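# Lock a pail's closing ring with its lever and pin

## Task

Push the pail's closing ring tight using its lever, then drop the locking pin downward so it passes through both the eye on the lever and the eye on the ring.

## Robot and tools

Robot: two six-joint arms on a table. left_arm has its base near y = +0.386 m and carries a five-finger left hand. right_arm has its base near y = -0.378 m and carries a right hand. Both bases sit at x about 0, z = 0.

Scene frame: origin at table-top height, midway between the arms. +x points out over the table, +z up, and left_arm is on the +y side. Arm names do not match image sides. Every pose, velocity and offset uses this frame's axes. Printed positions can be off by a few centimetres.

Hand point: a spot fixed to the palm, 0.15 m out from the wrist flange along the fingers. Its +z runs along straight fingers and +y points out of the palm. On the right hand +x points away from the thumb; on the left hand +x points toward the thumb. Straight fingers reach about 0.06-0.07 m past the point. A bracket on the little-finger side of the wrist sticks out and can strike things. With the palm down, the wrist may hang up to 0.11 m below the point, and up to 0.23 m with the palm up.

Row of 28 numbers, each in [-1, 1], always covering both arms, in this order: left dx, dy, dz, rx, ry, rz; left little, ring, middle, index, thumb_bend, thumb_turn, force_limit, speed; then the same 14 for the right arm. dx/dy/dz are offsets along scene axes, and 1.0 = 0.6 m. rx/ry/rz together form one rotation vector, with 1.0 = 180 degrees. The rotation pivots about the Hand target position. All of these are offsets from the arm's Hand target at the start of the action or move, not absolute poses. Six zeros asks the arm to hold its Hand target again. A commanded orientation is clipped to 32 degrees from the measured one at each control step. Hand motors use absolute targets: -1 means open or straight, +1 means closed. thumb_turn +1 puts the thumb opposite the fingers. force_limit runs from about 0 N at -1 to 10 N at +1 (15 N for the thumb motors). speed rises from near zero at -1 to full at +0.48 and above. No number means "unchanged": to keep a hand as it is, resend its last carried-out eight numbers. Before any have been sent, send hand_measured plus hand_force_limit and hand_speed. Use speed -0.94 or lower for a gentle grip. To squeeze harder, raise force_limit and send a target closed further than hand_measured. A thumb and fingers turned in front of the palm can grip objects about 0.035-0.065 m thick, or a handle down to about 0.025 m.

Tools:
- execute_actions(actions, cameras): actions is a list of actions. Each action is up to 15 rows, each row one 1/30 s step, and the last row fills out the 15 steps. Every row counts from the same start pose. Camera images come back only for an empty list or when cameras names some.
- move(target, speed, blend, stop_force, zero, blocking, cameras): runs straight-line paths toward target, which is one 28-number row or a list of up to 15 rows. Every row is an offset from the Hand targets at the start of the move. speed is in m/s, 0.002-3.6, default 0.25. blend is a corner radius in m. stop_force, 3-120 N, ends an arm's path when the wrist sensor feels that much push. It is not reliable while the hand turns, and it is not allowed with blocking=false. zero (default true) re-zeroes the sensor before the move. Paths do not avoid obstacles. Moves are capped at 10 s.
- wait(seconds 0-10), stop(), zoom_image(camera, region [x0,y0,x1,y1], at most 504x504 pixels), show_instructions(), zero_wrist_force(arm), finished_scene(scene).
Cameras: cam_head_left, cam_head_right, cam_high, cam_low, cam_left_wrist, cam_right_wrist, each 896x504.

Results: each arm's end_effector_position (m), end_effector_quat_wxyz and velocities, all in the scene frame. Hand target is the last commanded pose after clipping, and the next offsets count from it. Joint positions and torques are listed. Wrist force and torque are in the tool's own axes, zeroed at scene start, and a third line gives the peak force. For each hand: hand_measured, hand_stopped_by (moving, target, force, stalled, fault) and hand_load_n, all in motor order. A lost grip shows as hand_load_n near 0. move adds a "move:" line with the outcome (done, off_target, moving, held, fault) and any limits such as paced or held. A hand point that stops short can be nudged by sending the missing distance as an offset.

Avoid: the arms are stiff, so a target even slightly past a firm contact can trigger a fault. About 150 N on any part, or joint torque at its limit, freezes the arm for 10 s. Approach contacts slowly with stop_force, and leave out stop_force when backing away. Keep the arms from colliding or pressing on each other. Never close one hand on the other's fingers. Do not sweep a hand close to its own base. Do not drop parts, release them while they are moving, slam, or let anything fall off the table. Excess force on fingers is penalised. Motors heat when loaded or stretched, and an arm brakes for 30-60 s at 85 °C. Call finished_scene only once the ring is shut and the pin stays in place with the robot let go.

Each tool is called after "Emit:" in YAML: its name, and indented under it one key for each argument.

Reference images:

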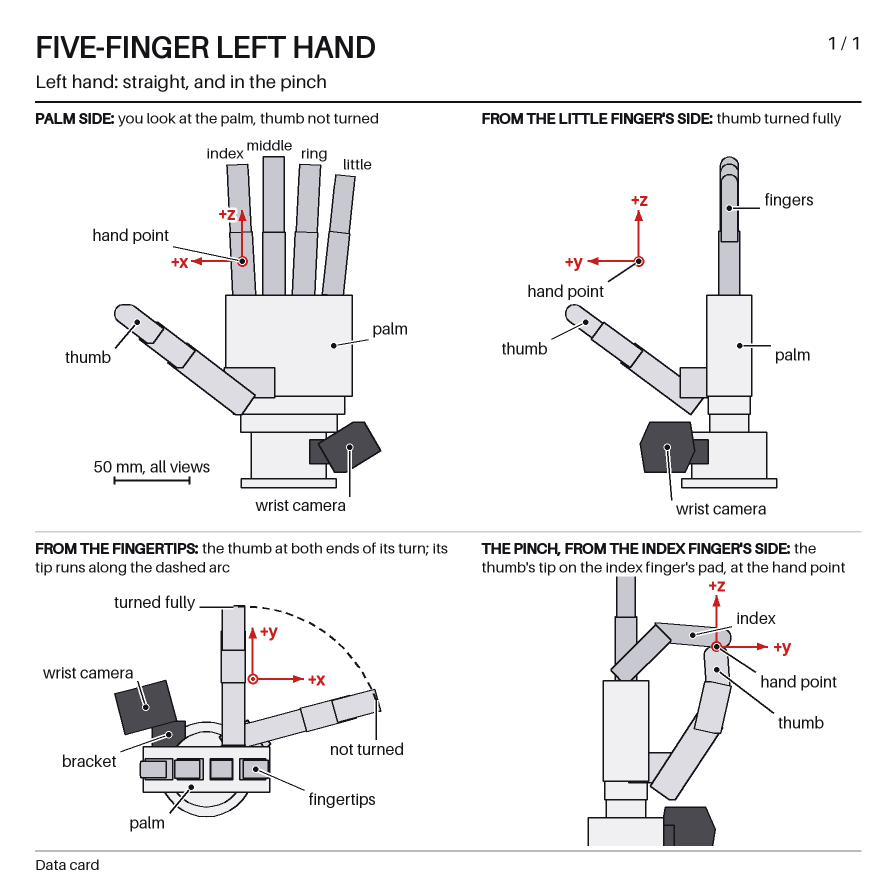

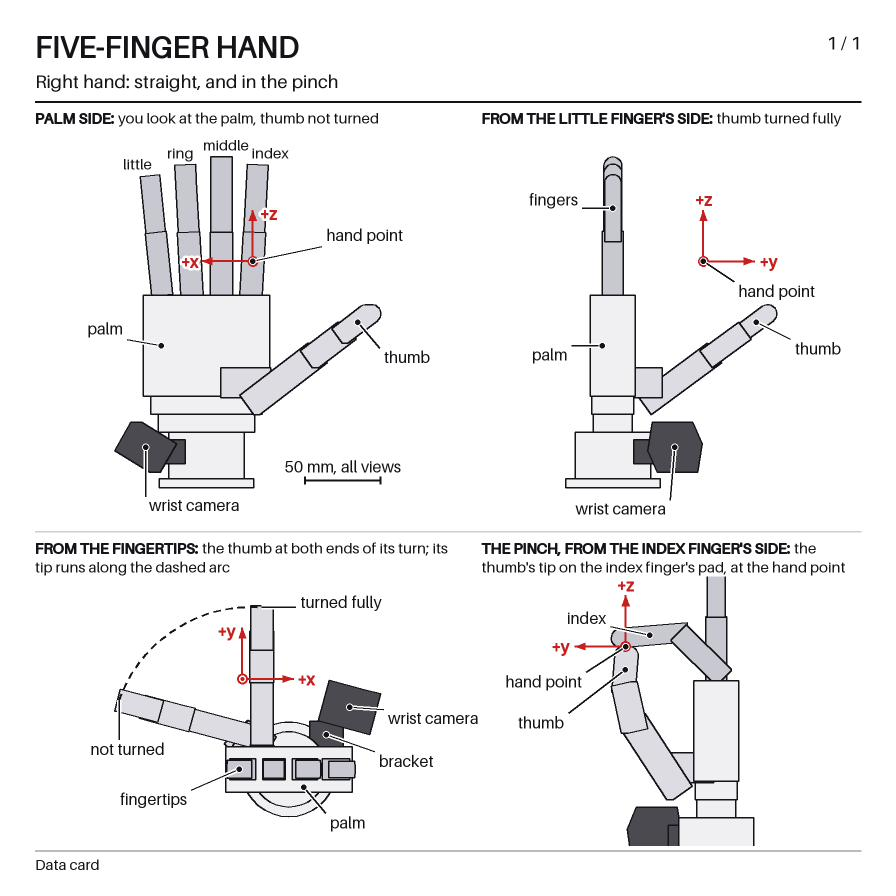

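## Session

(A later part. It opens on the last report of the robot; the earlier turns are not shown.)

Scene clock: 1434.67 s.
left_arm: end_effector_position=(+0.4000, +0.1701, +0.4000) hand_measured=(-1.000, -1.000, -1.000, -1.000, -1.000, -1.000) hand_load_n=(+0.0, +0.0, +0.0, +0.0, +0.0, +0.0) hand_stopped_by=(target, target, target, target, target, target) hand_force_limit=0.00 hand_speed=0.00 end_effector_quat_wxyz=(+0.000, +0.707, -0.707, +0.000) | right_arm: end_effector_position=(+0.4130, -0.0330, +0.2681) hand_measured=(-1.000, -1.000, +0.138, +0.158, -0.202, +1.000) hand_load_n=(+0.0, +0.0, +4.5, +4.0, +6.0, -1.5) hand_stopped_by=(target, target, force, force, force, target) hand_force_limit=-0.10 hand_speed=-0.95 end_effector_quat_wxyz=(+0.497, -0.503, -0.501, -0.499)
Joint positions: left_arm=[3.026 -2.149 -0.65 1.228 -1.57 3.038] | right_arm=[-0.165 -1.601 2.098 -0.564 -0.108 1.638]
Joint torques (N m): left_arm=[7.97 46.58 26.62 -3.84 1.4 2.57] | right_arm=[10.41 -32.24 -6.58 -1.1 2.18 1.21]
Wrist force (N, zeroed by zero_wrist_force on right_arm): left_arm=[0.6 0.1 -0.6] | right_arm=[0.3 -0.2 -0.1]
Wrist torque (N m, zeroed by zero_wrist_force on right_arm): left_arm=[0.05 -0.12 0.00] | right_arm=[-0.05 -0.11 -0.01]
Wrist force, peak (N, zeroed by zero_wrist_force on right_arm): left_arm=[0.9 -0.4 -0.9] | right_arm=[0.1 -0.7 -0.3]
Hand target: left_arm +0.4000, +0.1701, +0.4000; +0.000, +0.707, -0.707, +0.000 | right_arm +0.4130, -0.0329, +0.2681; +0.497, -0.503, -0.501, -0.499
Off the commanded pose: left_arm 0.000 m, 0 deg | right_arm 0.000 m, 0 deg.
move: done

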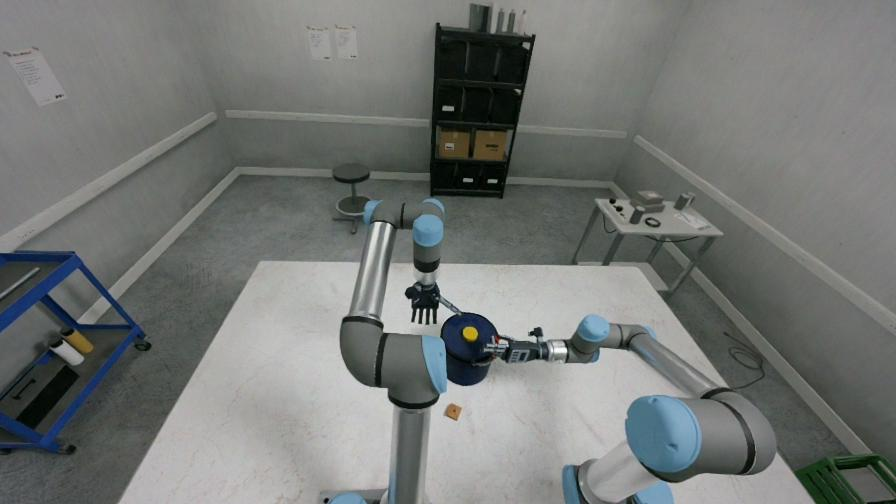

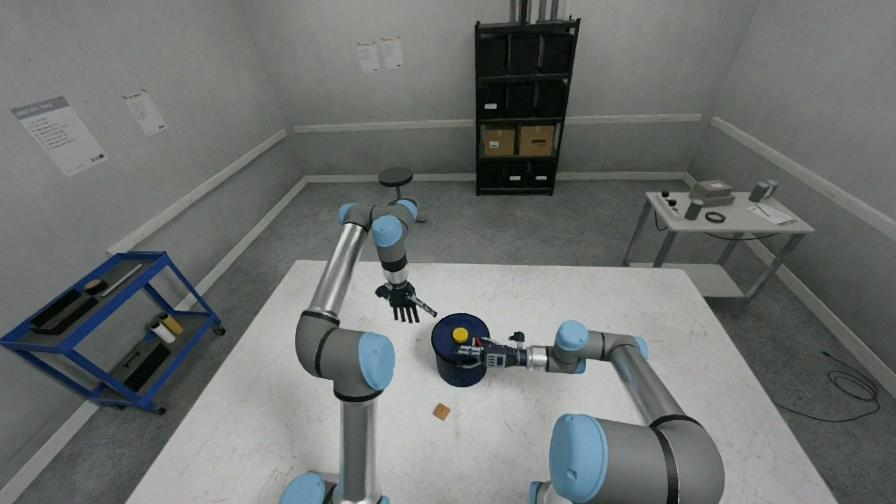

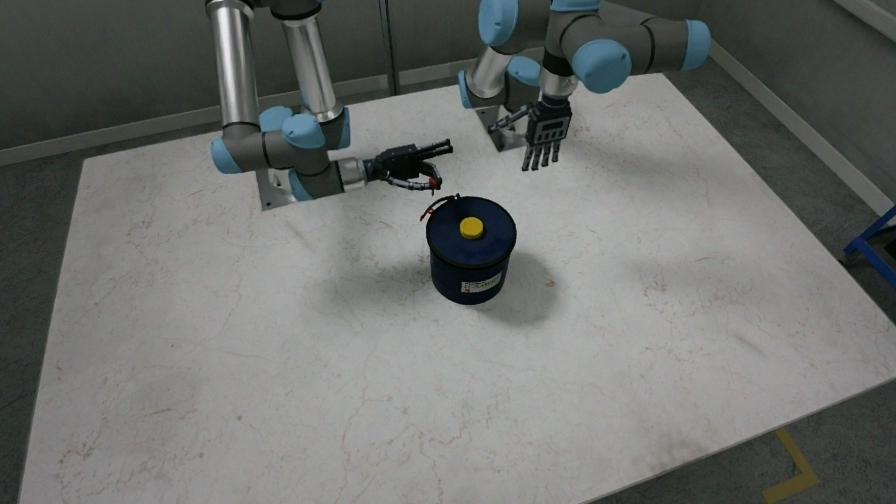

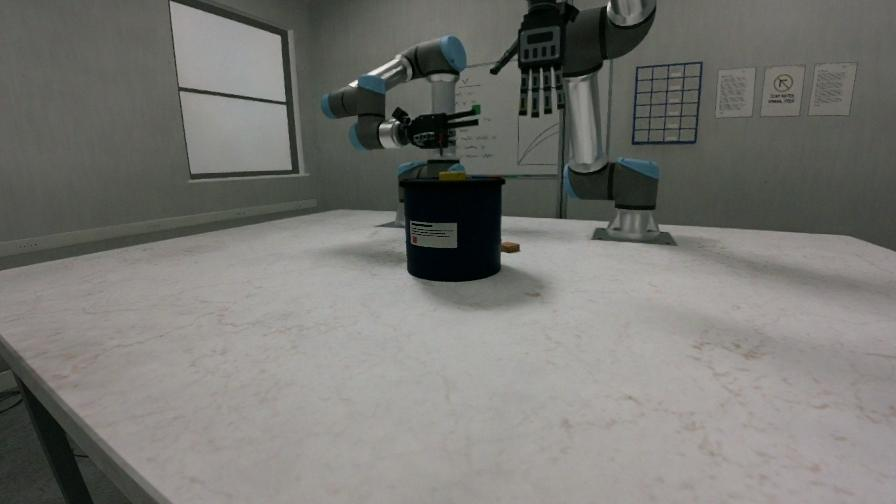

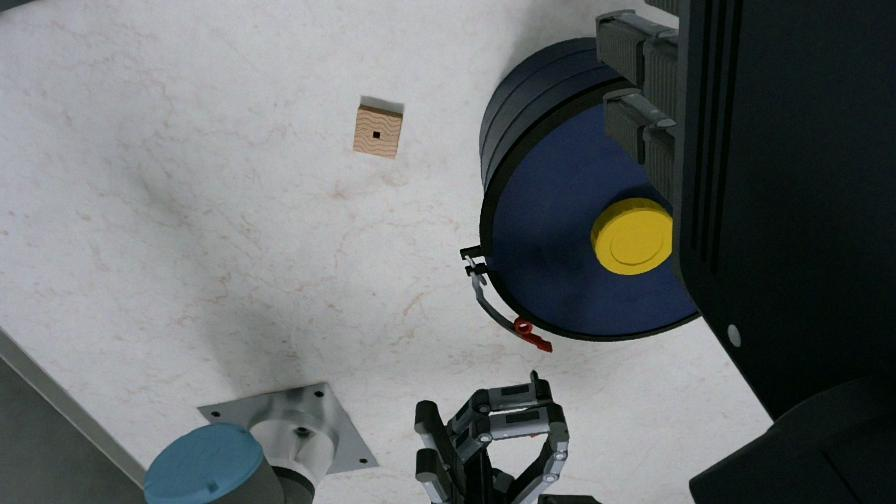

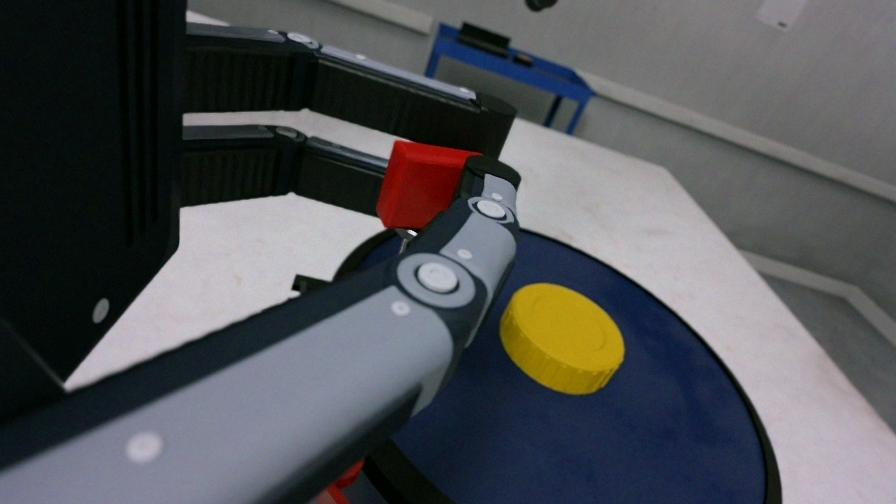

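Emit:
move:
  target: [0,0.0667,-0.0583,0,0,0,-1,-1,-1,-1,-1,-1,0,0,0,0,0,0,0,0,-1,-1,0.3,0.3,0.3,1,-0.1,-0.95]
  speed: 0.1
  cameras: ["cam_left_wrist"]

Emit:
zoom_image:
  camera: "cam_left_wrist"
  region: [430, 300, 650, 504]

Scene clock: 1451.50 s.
left_arm: end_effector_position=(+0.4000, +0.2101, +0.3650) hand_measured=(-1.000, -1.000, -1.000, -1.000, -1.000, -1.000) hand_load_n=(+0.0, +0.0, +0.0, +0.0, +0.0, +0.0) hand_stopped_by=(target, target, target, target, target, target) hand_force_limit=0.00 hand_speed=0.00 end_effector_quat_wxyz=(+0.000, +0.707, -0.707, +0.000) | right_arm: end_effector_position=(+0.4130, -0.0329, +0.2681) hand_measured=(-1.000, -1.000, +0.138, +0.158, -0.202, +1.000) hand_load_n=(+0.0, +0.0, +4.5, +4.5, +6.0, -1.5) hand_stopped_by=(target, target, force, force, force, target) hand_force_limit=-0.10 hand_speed=-0.95 end_effector_quat_wxyz=(+0.497, -0.503, -0.501, -0.499)
Joint positions: left_arm=[3.107 -2.073 -0.863 1.365 -1.57 3.118] | right_arm=[-0.165 -1.601 2.098 -0.565 -0.108 1.638]
Joint torques (N m): left_arm=[6.86 44.98 13.07 -1.01 1.43 2.42] | right_arm=[12.15 -31.9 -7.68 -1.43 2.12 1.31]
Wrist force (N, zeroed by zero_wrist_force on right_arm): left_arm=[0.7 -0.3 -0.4] | right_arm=[0.3 -0.3 0.0]
Wrist torque (N m, zeroed by zero_wrist_force on right_arm): left_arm=[-0.05 -0.13 0.03] | right_arm=[-0.07 -0.11 -0.01]
Wrist force, peak (N, zeroed by zero_wrist_force on right_arm): left_arm=[1.0 -0.2 -0.9] | right_arm=[0.1 -0.4 -0.3]
Hand target: left_arm +0.4000, +0.2102, +0.3650; +0.000, +0.707, -0.707, +0.000 | right_arm +0.4130, -0.0329, +0.2681; +0.497, -0.503, -0.501, -0.499
Off the commanded pose: left_arm 0.000 m, 0 deg | right_arm 0.000 m, 0 deg.
move: done
Images, in order (width x height): cam_left_wrist 896x504.

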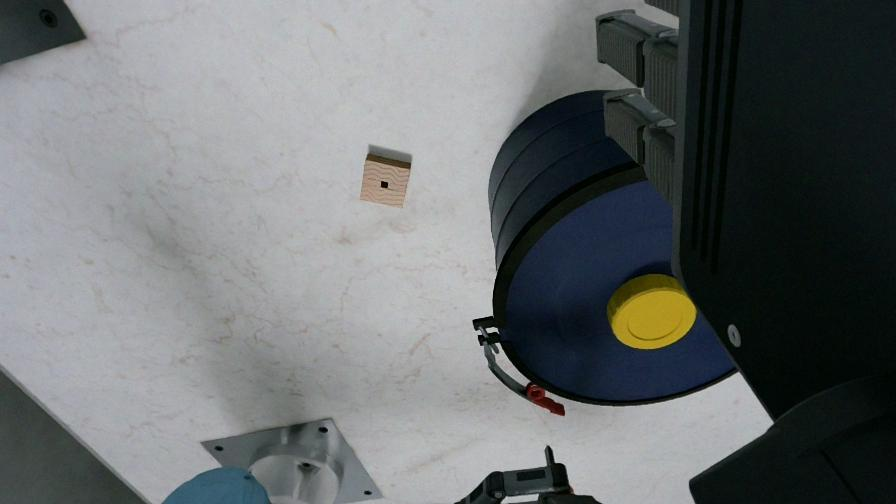

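Scaled by 2.291.

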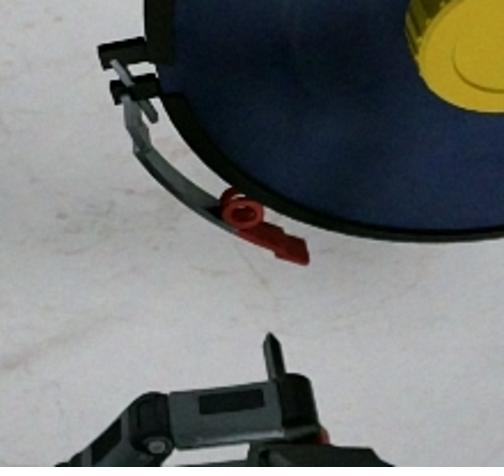

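Emit:
move:
  target: [0,0,0,0,0,0,-1,-1,-1,-1,-1,-1,0,0,0,0.002,-0.045,0,0,0,-1,-1,0.3,0.3,0.3,1,-0.1,-0.95]
  speed: 0.03
  stop_force: 4
  cameras: ["cam_left_wrist","cam_low","cam_high"]

Emit:
zoom_image:
  camera: "cam_left_wrist"
  region: [470, 340, 630, 500]

Emit:
zoom_image:
  camera: "cam_low"
  region: [380, 110, 520, 200]

Emit:
zoom_image:
  camera: "cam_high"
  region: [400, 140, 500, 240]

Scene clock: 1470.00 s.
left_arm: end_effector_position=(+0.4000, +0.2102, +0.3650) hand_measured=(-1.000, -1.000, -1.000, -1.000, -1.000, -1.000) hand_load_n=(+0.0, +0.0, +0.0, +0.0, +0.0, +0.0) hand_stopped_by=(target, target, target, target, target, target) hand_force_limit=0.00 hand_speed=0.00 end_effector_quat_wxyz=(+0.000, +0.707, -0.707, +0.000) | right_arm: end_effector_position=(+0.4130, -0.0317, +0.2411) hand_measured=(-1.000, -1.000, +0.138, +0.158, -0.202, +1.000) hand_load_n=(+0.0, +0.0, +4.0, +4.5, +6.0, -1.5) hand_stopped_by=(target, target, force, force, force, target) hand_force_limit=-0.10 hand_speed=-0.95 end_effector_quat_wxyz=(+0.497, -0.503, -0.501, -0.499)
Joint positions: left_arm=[3.107 -2.073 -0.863 1.365 -1.57 3.118] | right_arm=[-0.161 -1.563 2.141 -0.648 -0.104 1.641]
Joint torques (N m): left_arm=[6.66 44.93 12.08 -0.91 1.34 2.53] | right_arm=[11.55 -32.71 -6.4 -1.33 2.18 1.3]
Wrist force (N, zeroed by zero_wrist_force on right_arm): left_arm=[1.0 0.0 -0.4] | right_arm=[-0.1 -0.1 -0.2]
Wrist torque (N m, zeroed by zero_wrist_force on right_arm): left_arm=[-0.01 -0.18 0.04] | right_arm=[-0.03 -0.04 -0.01]
Wrist force, peak (N, zeroed by zero_wrist_force on right_arm): left_arm=[1.1 -0.3 -0.9] | right_arm=[0.3 -0.3 -0.2]
Hand target: left_arm +0.4000, +0.2102, +0.3650; +0.000, +0.707, -0.707, +0.000 | right_arm +0.4130, -0.0317, +0.2411; +0.497, -0.503, -0.501, -0.499
Off the commanded pose: left_arm 0.000 m, 0 deg | right_arm 0.000 m, 0 deg.
move: done
Images, in order (width x height): cam_high 896x504, cam_low 896x504, cam_left_wrist 896x504.

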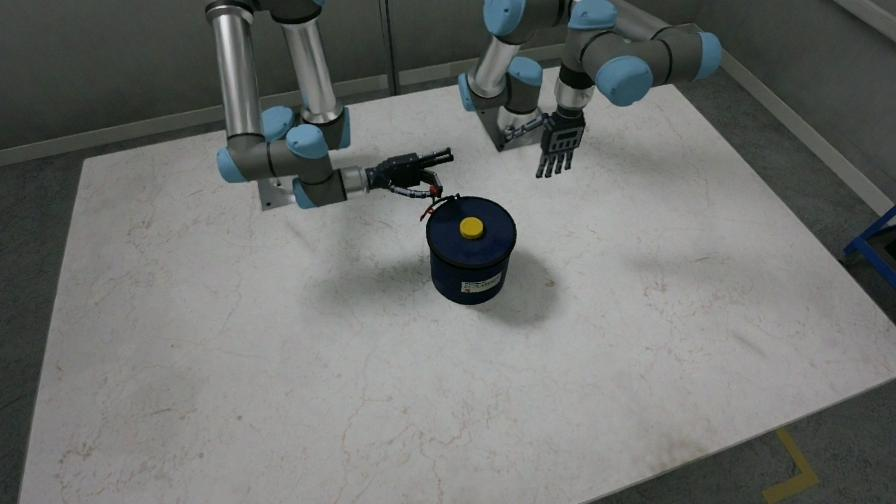

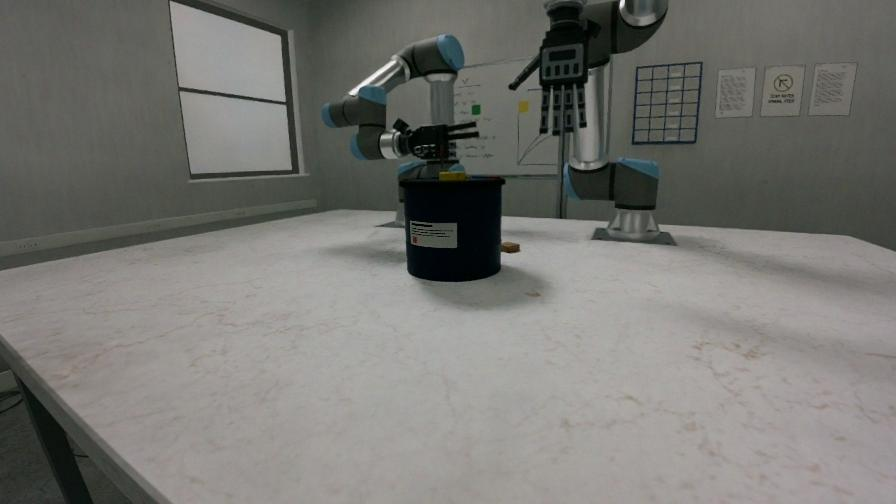

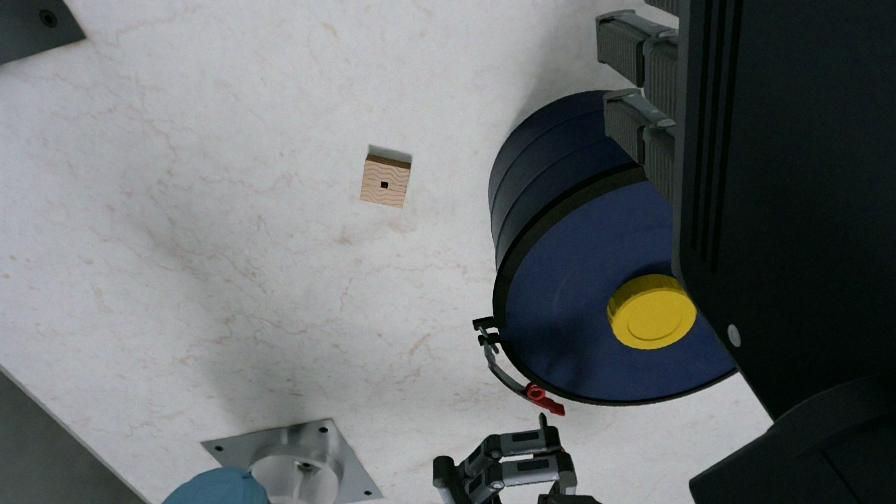

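Scaled by 3.150.

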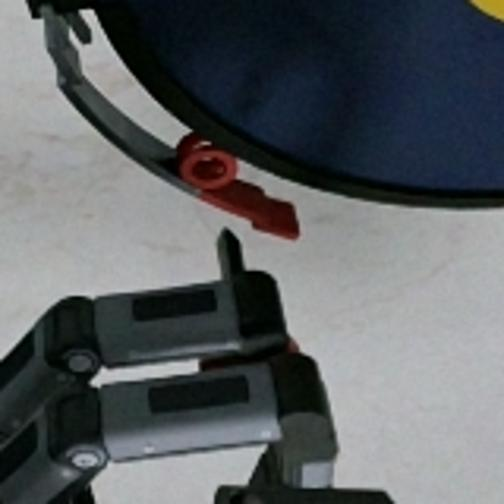

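Scaled by 3.600.

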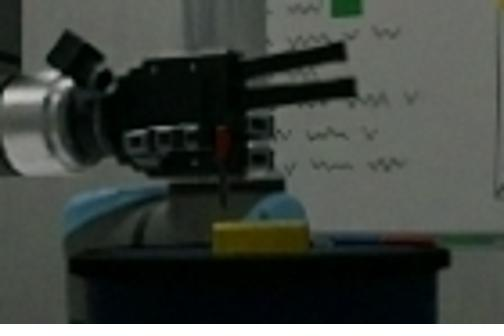

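Scaled by 5.040.

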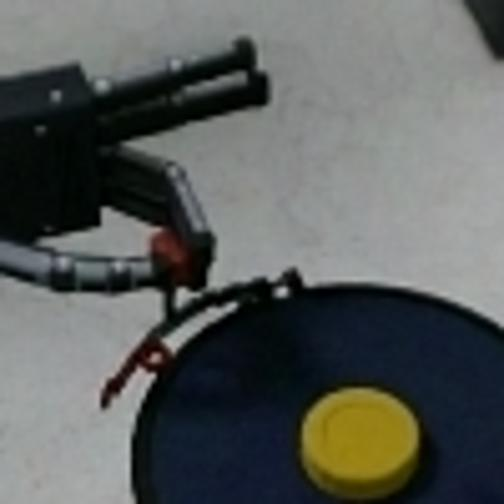

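Emit:
zoom_image:
  camera: "cam_high"
  region: [415, 180, 455, 220]

Emit:
zoom_image:
  camera: "cam_left_wrist"
  region: [510, 370, 580, 440]

Scaled by 12.600.

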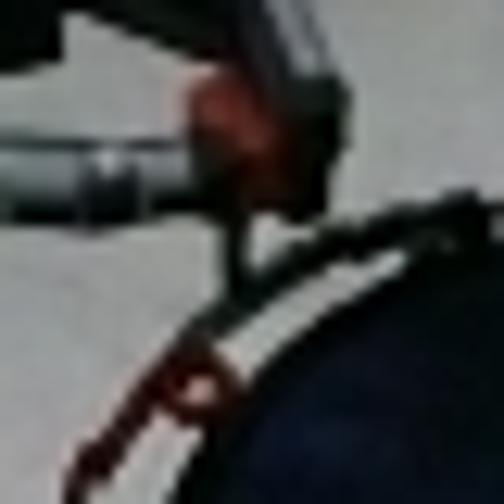

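Scaled by 7.200.

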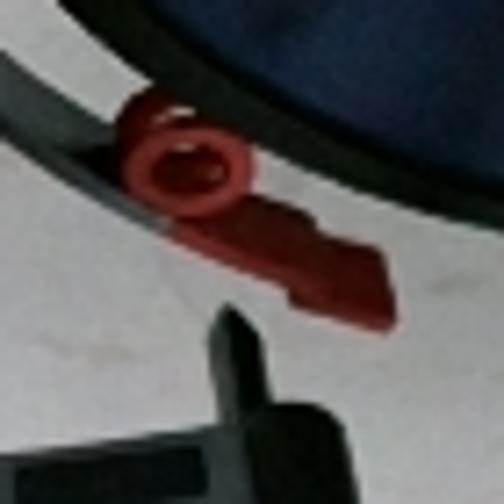

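Emit:
move:
  target: [0,0,0,0,0,0,-1,-1,-1,-1,-1,-1,0,0,0.001,-0.009,-0.02,0,0,0,-1,-1,0.3,0.3,0.3,1,-0.1,-0.95]
  speed: 0.02
  stop_force: 3
  cameras: ["cam_left_wrist","cam_low","cam_high"]

Emit:
zoom_image:
  camera: "cam_left_wrist"
  region: [500, 360, 580, 440]

Emit:
zoom_image:
  camera: "cam_low"
  region: [410, 140, 470, 190]

Emit:
zoom_image:
  camera: "cam_high"
  region: [415, 180, 455, 220]

Scene clock: 1521.87 s.
left_arm: end_effector_position=(+0.4000, +0.2102, +0.3650) hand_measured=(-1.000, -1.000, -1.000, -1.000, -1.000, -1.000) hand_load_n=(+0.0, +0.0, +0.0, +0.0, +0.0, +0.0) hand_stopped_by=(target, target, target, target, target, target) hand_force_limit=0.00 hand_speed=0.00 end_effector_quat_wxyz=(+0.000, +0.707, -0.707, +0.000) | right_arm: end_effector_position=(+0.4136, -0.0371, +0.2291) hand_measured=(-1.000, -1.000, +0.138, +0.158, -0.202, +1.000) hand_load_n=(+0.0, +0.0, +4.5, +4.5, +6.0, -1.5) hand_stopped_by=(target, target, force, force, force, target) hand_force_limit=-0.10 hand_speed=-0.95 end_effector_quat_wxyz=(+0.497, -0.503, -0.501, -0.499)
Joint positions: left_arm=[3.107 -2.073 -0.863 1.365 -1.57 3.118] | right_arm=[-0.177 -1.544 2.158 -0.675 -0.12 1.632]
Joint torques (N m): left_arm=[6.59 45.19 12.16 -0.95 1.42 2.36] | right_arm=[-13.68 -12.3 -5.11 -1.36 -1.98 1.34]
Wrist force (N, zeroed by zero_wrist_force on right_arm): left_arm=[0.8 -0.2 -0.7] | right_arm=[0.0 -0.1 -0.2]
Wrist torque (N m, zeroed by zero_wrist_force on right_arm): left_arm=[-0.02 -0.15 0.03] | right_arm=[-0.01 -0.06 0.04]
Wrist force, peak (N, zeroed by zero_wrist_force on right_arm): left_arm=[1.0 -0.4 -0.9] | right_arm=[-0.3 -0.2 -0.3]
Hand target: left_arm +0.4000, +0.2102, +0.3650; +0.000, +0.707, -0.707, +0.000 | right_arm +0.4136, -0.0371, +0.2291; +0.497, -0.503, -0.501, -0.499
Off the commanded pose: left_arm 0.000 m, 0 deg | right_arm 0.000 m, 0 deg.
move: done
Images, in order (width x height): cam_high 896x504, cam_low 896x504, cam_left_wrist 896x504.

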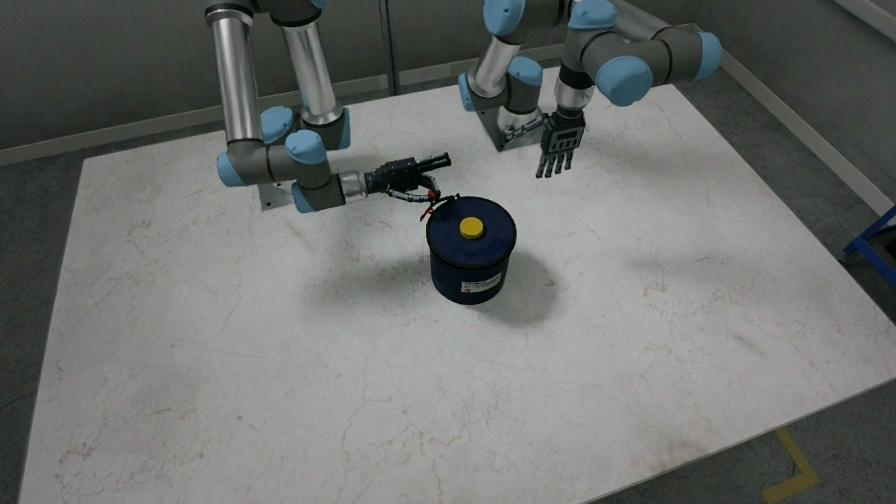

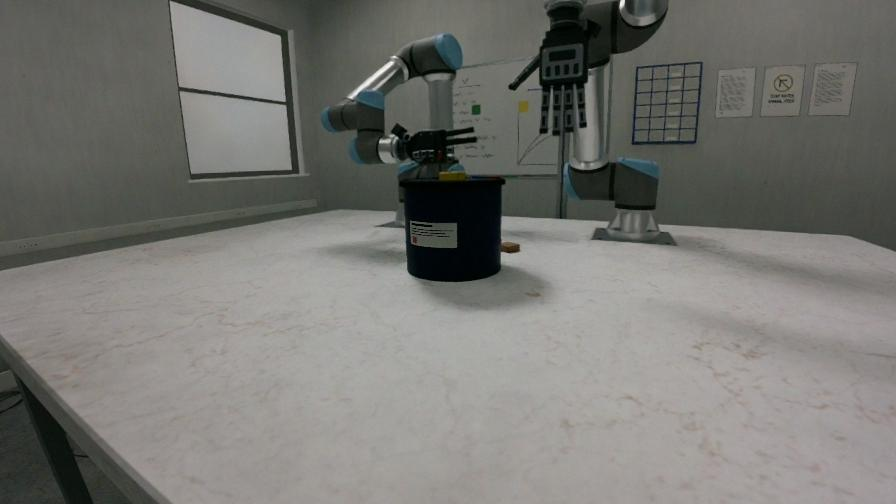

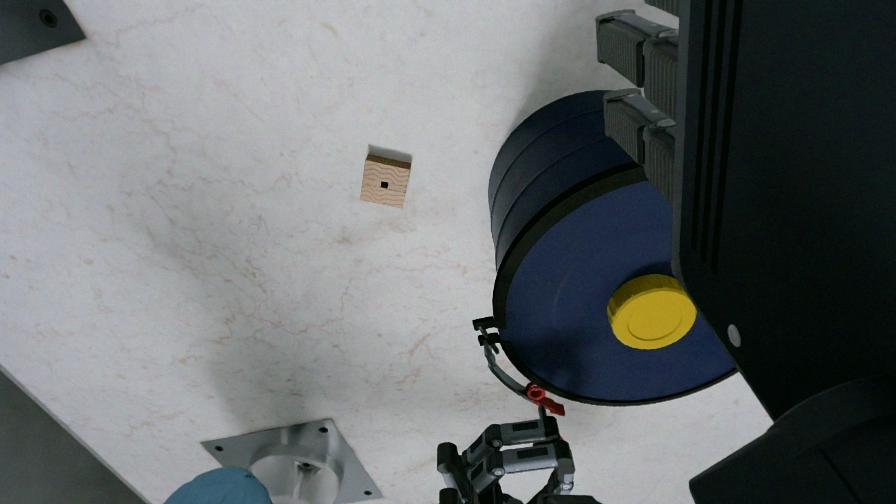

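Scaled by 6.300.

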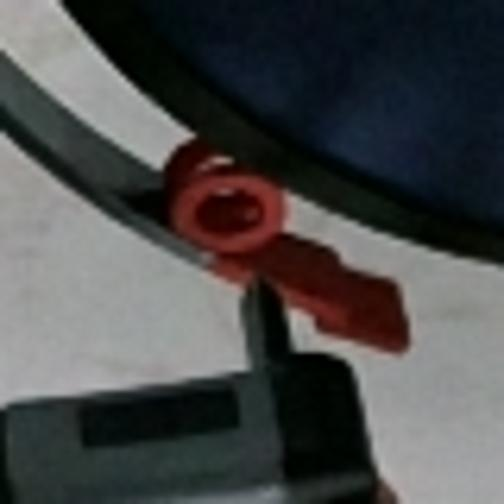

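Scaled by 8.400.

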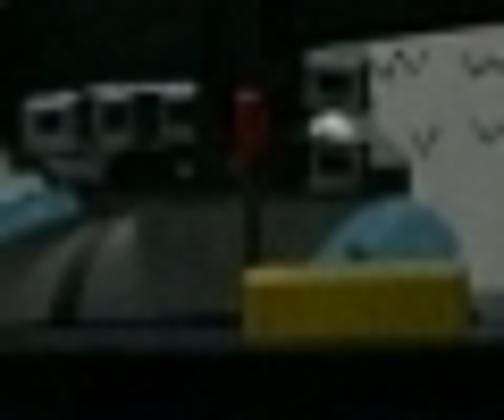

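Scaled by 12.600.

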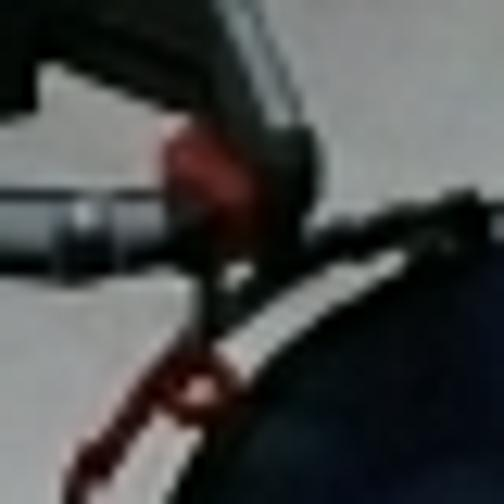

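Emit:
move:
  target: [0,0,0,0,0,0,-1,-1,-1,-1,-1,-1,0,0,-0.0015,-0.0015,-0.0125,0,0,0,-1,-1,0.3,0.3,0.3,1,-0.1,-0.95]
  speed: 0.02
  stop_force: 3
  cameras: ["cam_left_wrist","cam_high"]

Emit:
zoom_image:
  camera: "cam_left_wrist"
  region: [500, 360, 580, 440]

Emit:
zoom_image:
  camera: "cam_high"
  region: [415, 180, 455, 220]

Scene clock: 1534.70 s.
left_arm: end_effector_position=(+0.4000, +0.2102, +0.3650) hand_measured=(-1.000, -1.000, -1.000, -1.000, -1.000, -1.000) hand_load_n=(+0.0, +0.0, +0.0, +0.0, +0.0, +0.0) hand_stopped_by=(target, target, target, target, target, target) hand_force_limit=0.00 hand_speed=0.00 end_effector_quat_wxyz=(+0.000, +0.707, -0.707, +0.000) | right_arm: end_effector_position=(+0.4127, -0.0380, +0.2216) hand_measured=(-1.000, -1.000, +0.138, +0.158, -0.202, +1.000) hand_load_n=(+0.0, +0.0, +4.0, +4.0, +6.0, -1.5) hand_stopped_by=(target, target, force, force, force, target) hand_force_limit=-0.10 hand_speed=-0.95 end_effector_quat_wxyz=(+0.497, -0.503, -0.501, -0.499)
Joint positions: left_arm=[3.107 -2.073 -0.863 1.365 -1.57 3.118] | right_arm=[-0.18 -1.534 2.171 -0.697 -0.123 1.63]
Joint torques (N m): left_arm=[6 45.04 12.14 -1.18 1.45 2.35] | right_arm=[-13.83 -19.19 -5.25 -1.39 -2.02 1.21]
Wrist force (N, zeroed by zero_wrist_force on right_arm): left_arm=[0.9 -0.2 -0.6] | right_arm=[0.1 -0.4 -0.4]
Wrist torque (N m, zeroed by zero_wrist_force on right_arm): left_arm=[0.00 -0.16 0.04] | right_arm=[-0.05 -0.06 0.00]
Wrist force, peak (N, zeroed by zero_wrist_force on right_arm): left_arm=[1.2 -0.2 -0.8] | right_arm=[0.1 -0.4 -0.4]
Hand target: left_arm +0.4000, +0.2102, +0.3650; +0.000, +0.707, -0.707, +0.000 | right_arm +0.4127, -0.0380, +0.2216; +0.497, -0.503, -0.501, -0.499
Off the commanded pose: left_arm 0.000 m, 0 deg | right_arm 0.000 m, 0 deg.
move: done
Images, in order (width x height): cam_high 896x504, cam_left_wrist 896x504.

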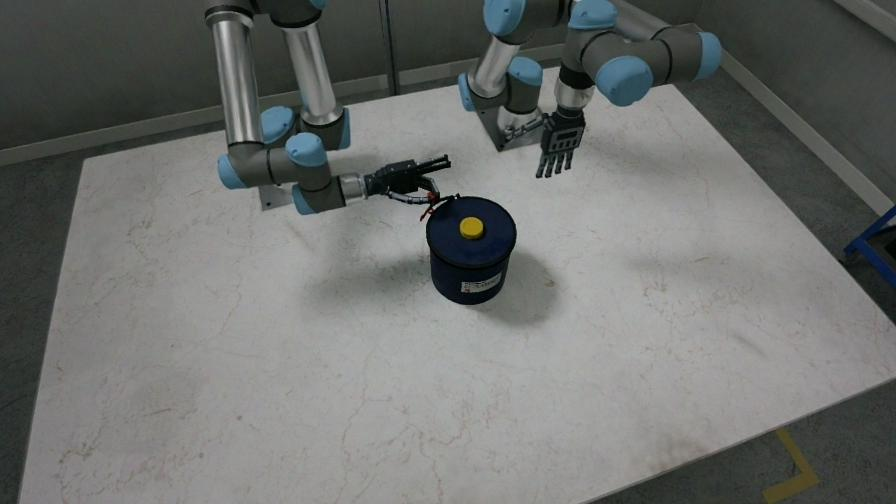

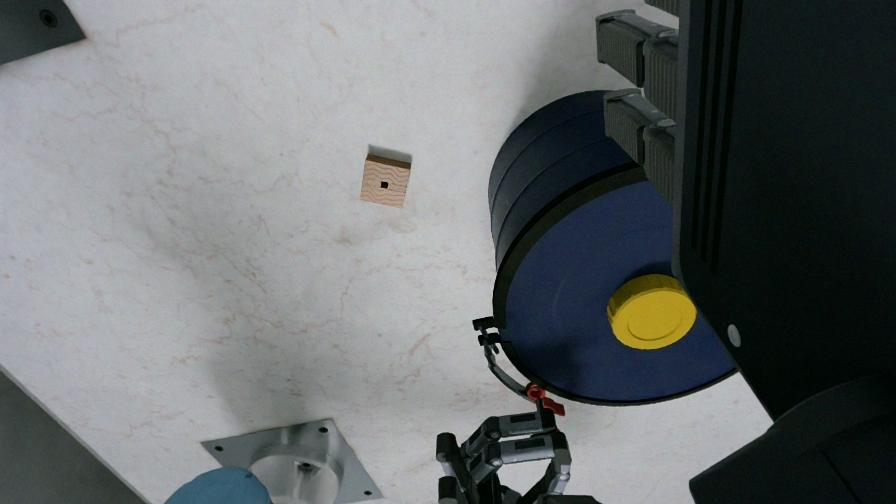

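Scaled by 6.300.

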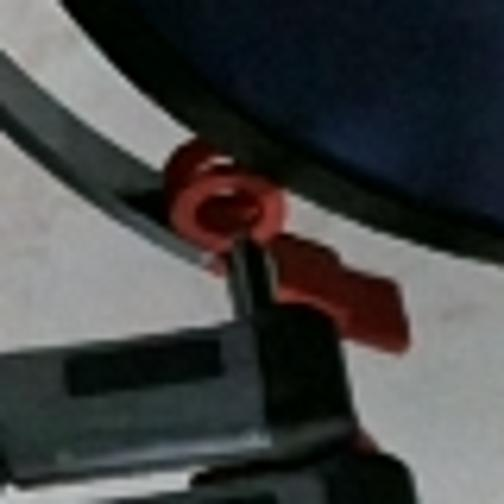

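Scaled by 12.600.

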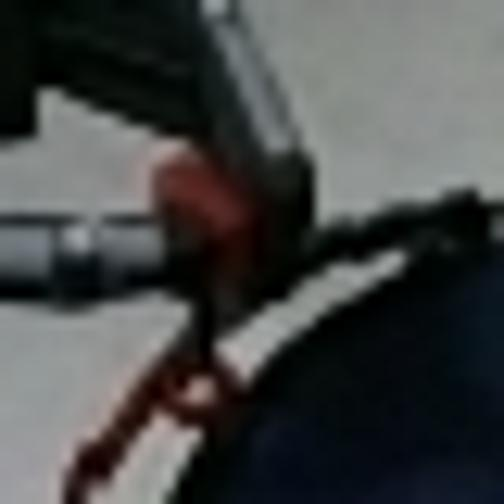

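Emit:
move:
  target: [0,0,0,0,0,0,-1,-1,-1,-1,-1,-1,0,0,-0.0013,-0.001,-0.013,0,0,0,-1,-1,0.3,0.3,0.3,1,-0.1,-0.95]
  speed: 0.015
  stop_force: 3
  cameras: ["cam_left_wrist","cam_high"]

Emit:
zoom_image:
  camera: "cam_left_wrist"
  region: [500, 360, 580, 440]

Emit:
zoom_image:
  camera: "cam_high"
  region: [415, 180, 455, 220]

Scene clock: 1544.77 s.
left_arm: end_effector_position=(+0.4000, +0.2102, +0.3650) hand_measured=(-1.000, -1.000, -1.000, -1.000, -1.000, -1.000) hand_load_n=(+0.0, +0.0, +0.0, -0.5, +0.0, +0.0) hand_stopped_by=(target, target, target, target, target, target) hand_force_limit=0.00 hand_speed=0.00 end_effector_quat_wxyz=(+0.000, +0.707, -0.707, +0.000) | right_arm: end_effector_position=(+0.4119, -0.0386, +0.2138) hand_measured=(-1.000, -1.000, +0.138, +0.158, -0.202, +1.000) hand_load_n=(+0.0, +0.0, +4.0, +4.0, +6.0, -1.5) hand_stopped_by=(target, target, force, force, force, target) hand_force_limit=-0.10 hand_speed=-0.95 end_effector_quat_wxyz=(+0.497, -0.503, -0.501, -0.499)
Joint positions: left_arm=[3.107 -2.073 -0.863 1.365 -1.57 3.118] | right_arm=[-0.182 -1.522 2.184 -0.72 -0.125 1.629]
Joint torques (N m): left_arm=[5.1 45.67 11.74 -1.18 1.31 2.25] | right_arm=[-14.12 -17.66 -5.51 -1.29 -1.87 1.34]
Wrist force (N, zeroed by zero_wrist_force on right_arm): left_arm=[0.7 0.0 -0.6] | right_arm=[-0.1 -0.2 -0.3]
Wrist torque (N m, zeroed by zero_wrist_force on right_arm): left_arm=[0.01 -0.14 0.02] | right_arm=[-0.02 -0.05 -0.02]
Wrist force, peak (N, zeroed by zero_wrist_force on right_arm): left_arm=[1.2 0.0 -0.8] | right_arm=[0.2 -0.1 -0.6]
Hand target: left_arm +0.4000, +0.2102, +0.3650; +0.000, +0.707, -0.707, +0.000 | right_arm +0.4119, -0.0386, +0.2138; +0.497, -0.503, -0.501, -0.499
Off the commanded pose: left_arm 0.000 m, 0 deg | right_arm 0.000 m, 0 deg.
move: done
Images, in order (width x height): cam_high 896x504, cam_left_wrist 896x504.

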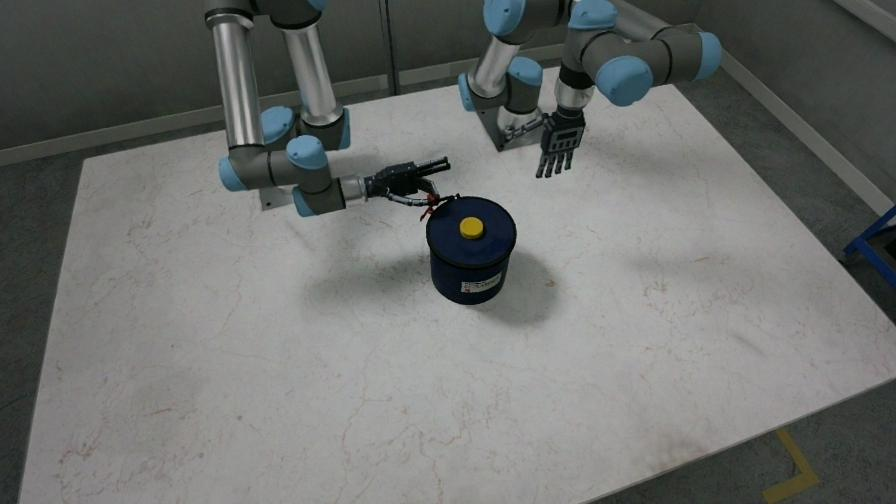

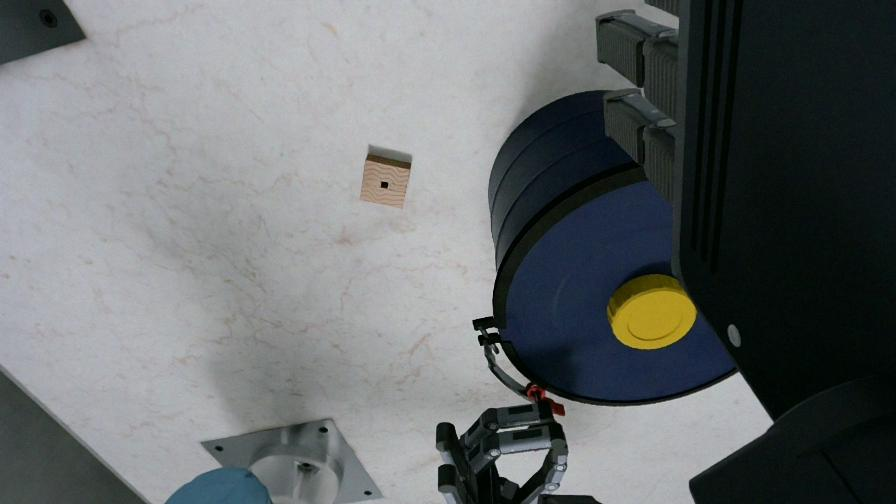

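Scaled by 6.300.

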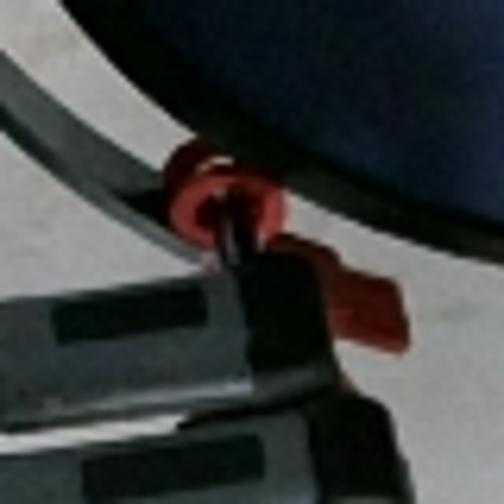

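Scaled by 12.600.

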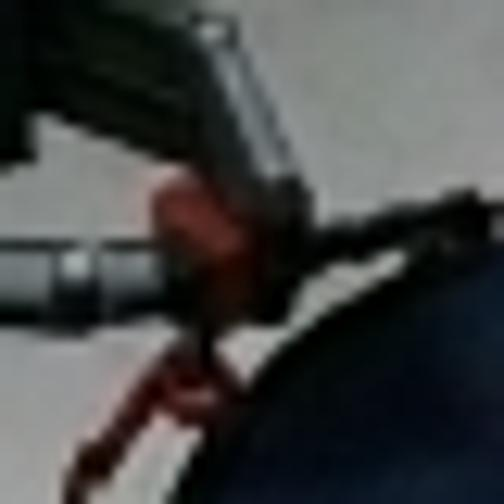

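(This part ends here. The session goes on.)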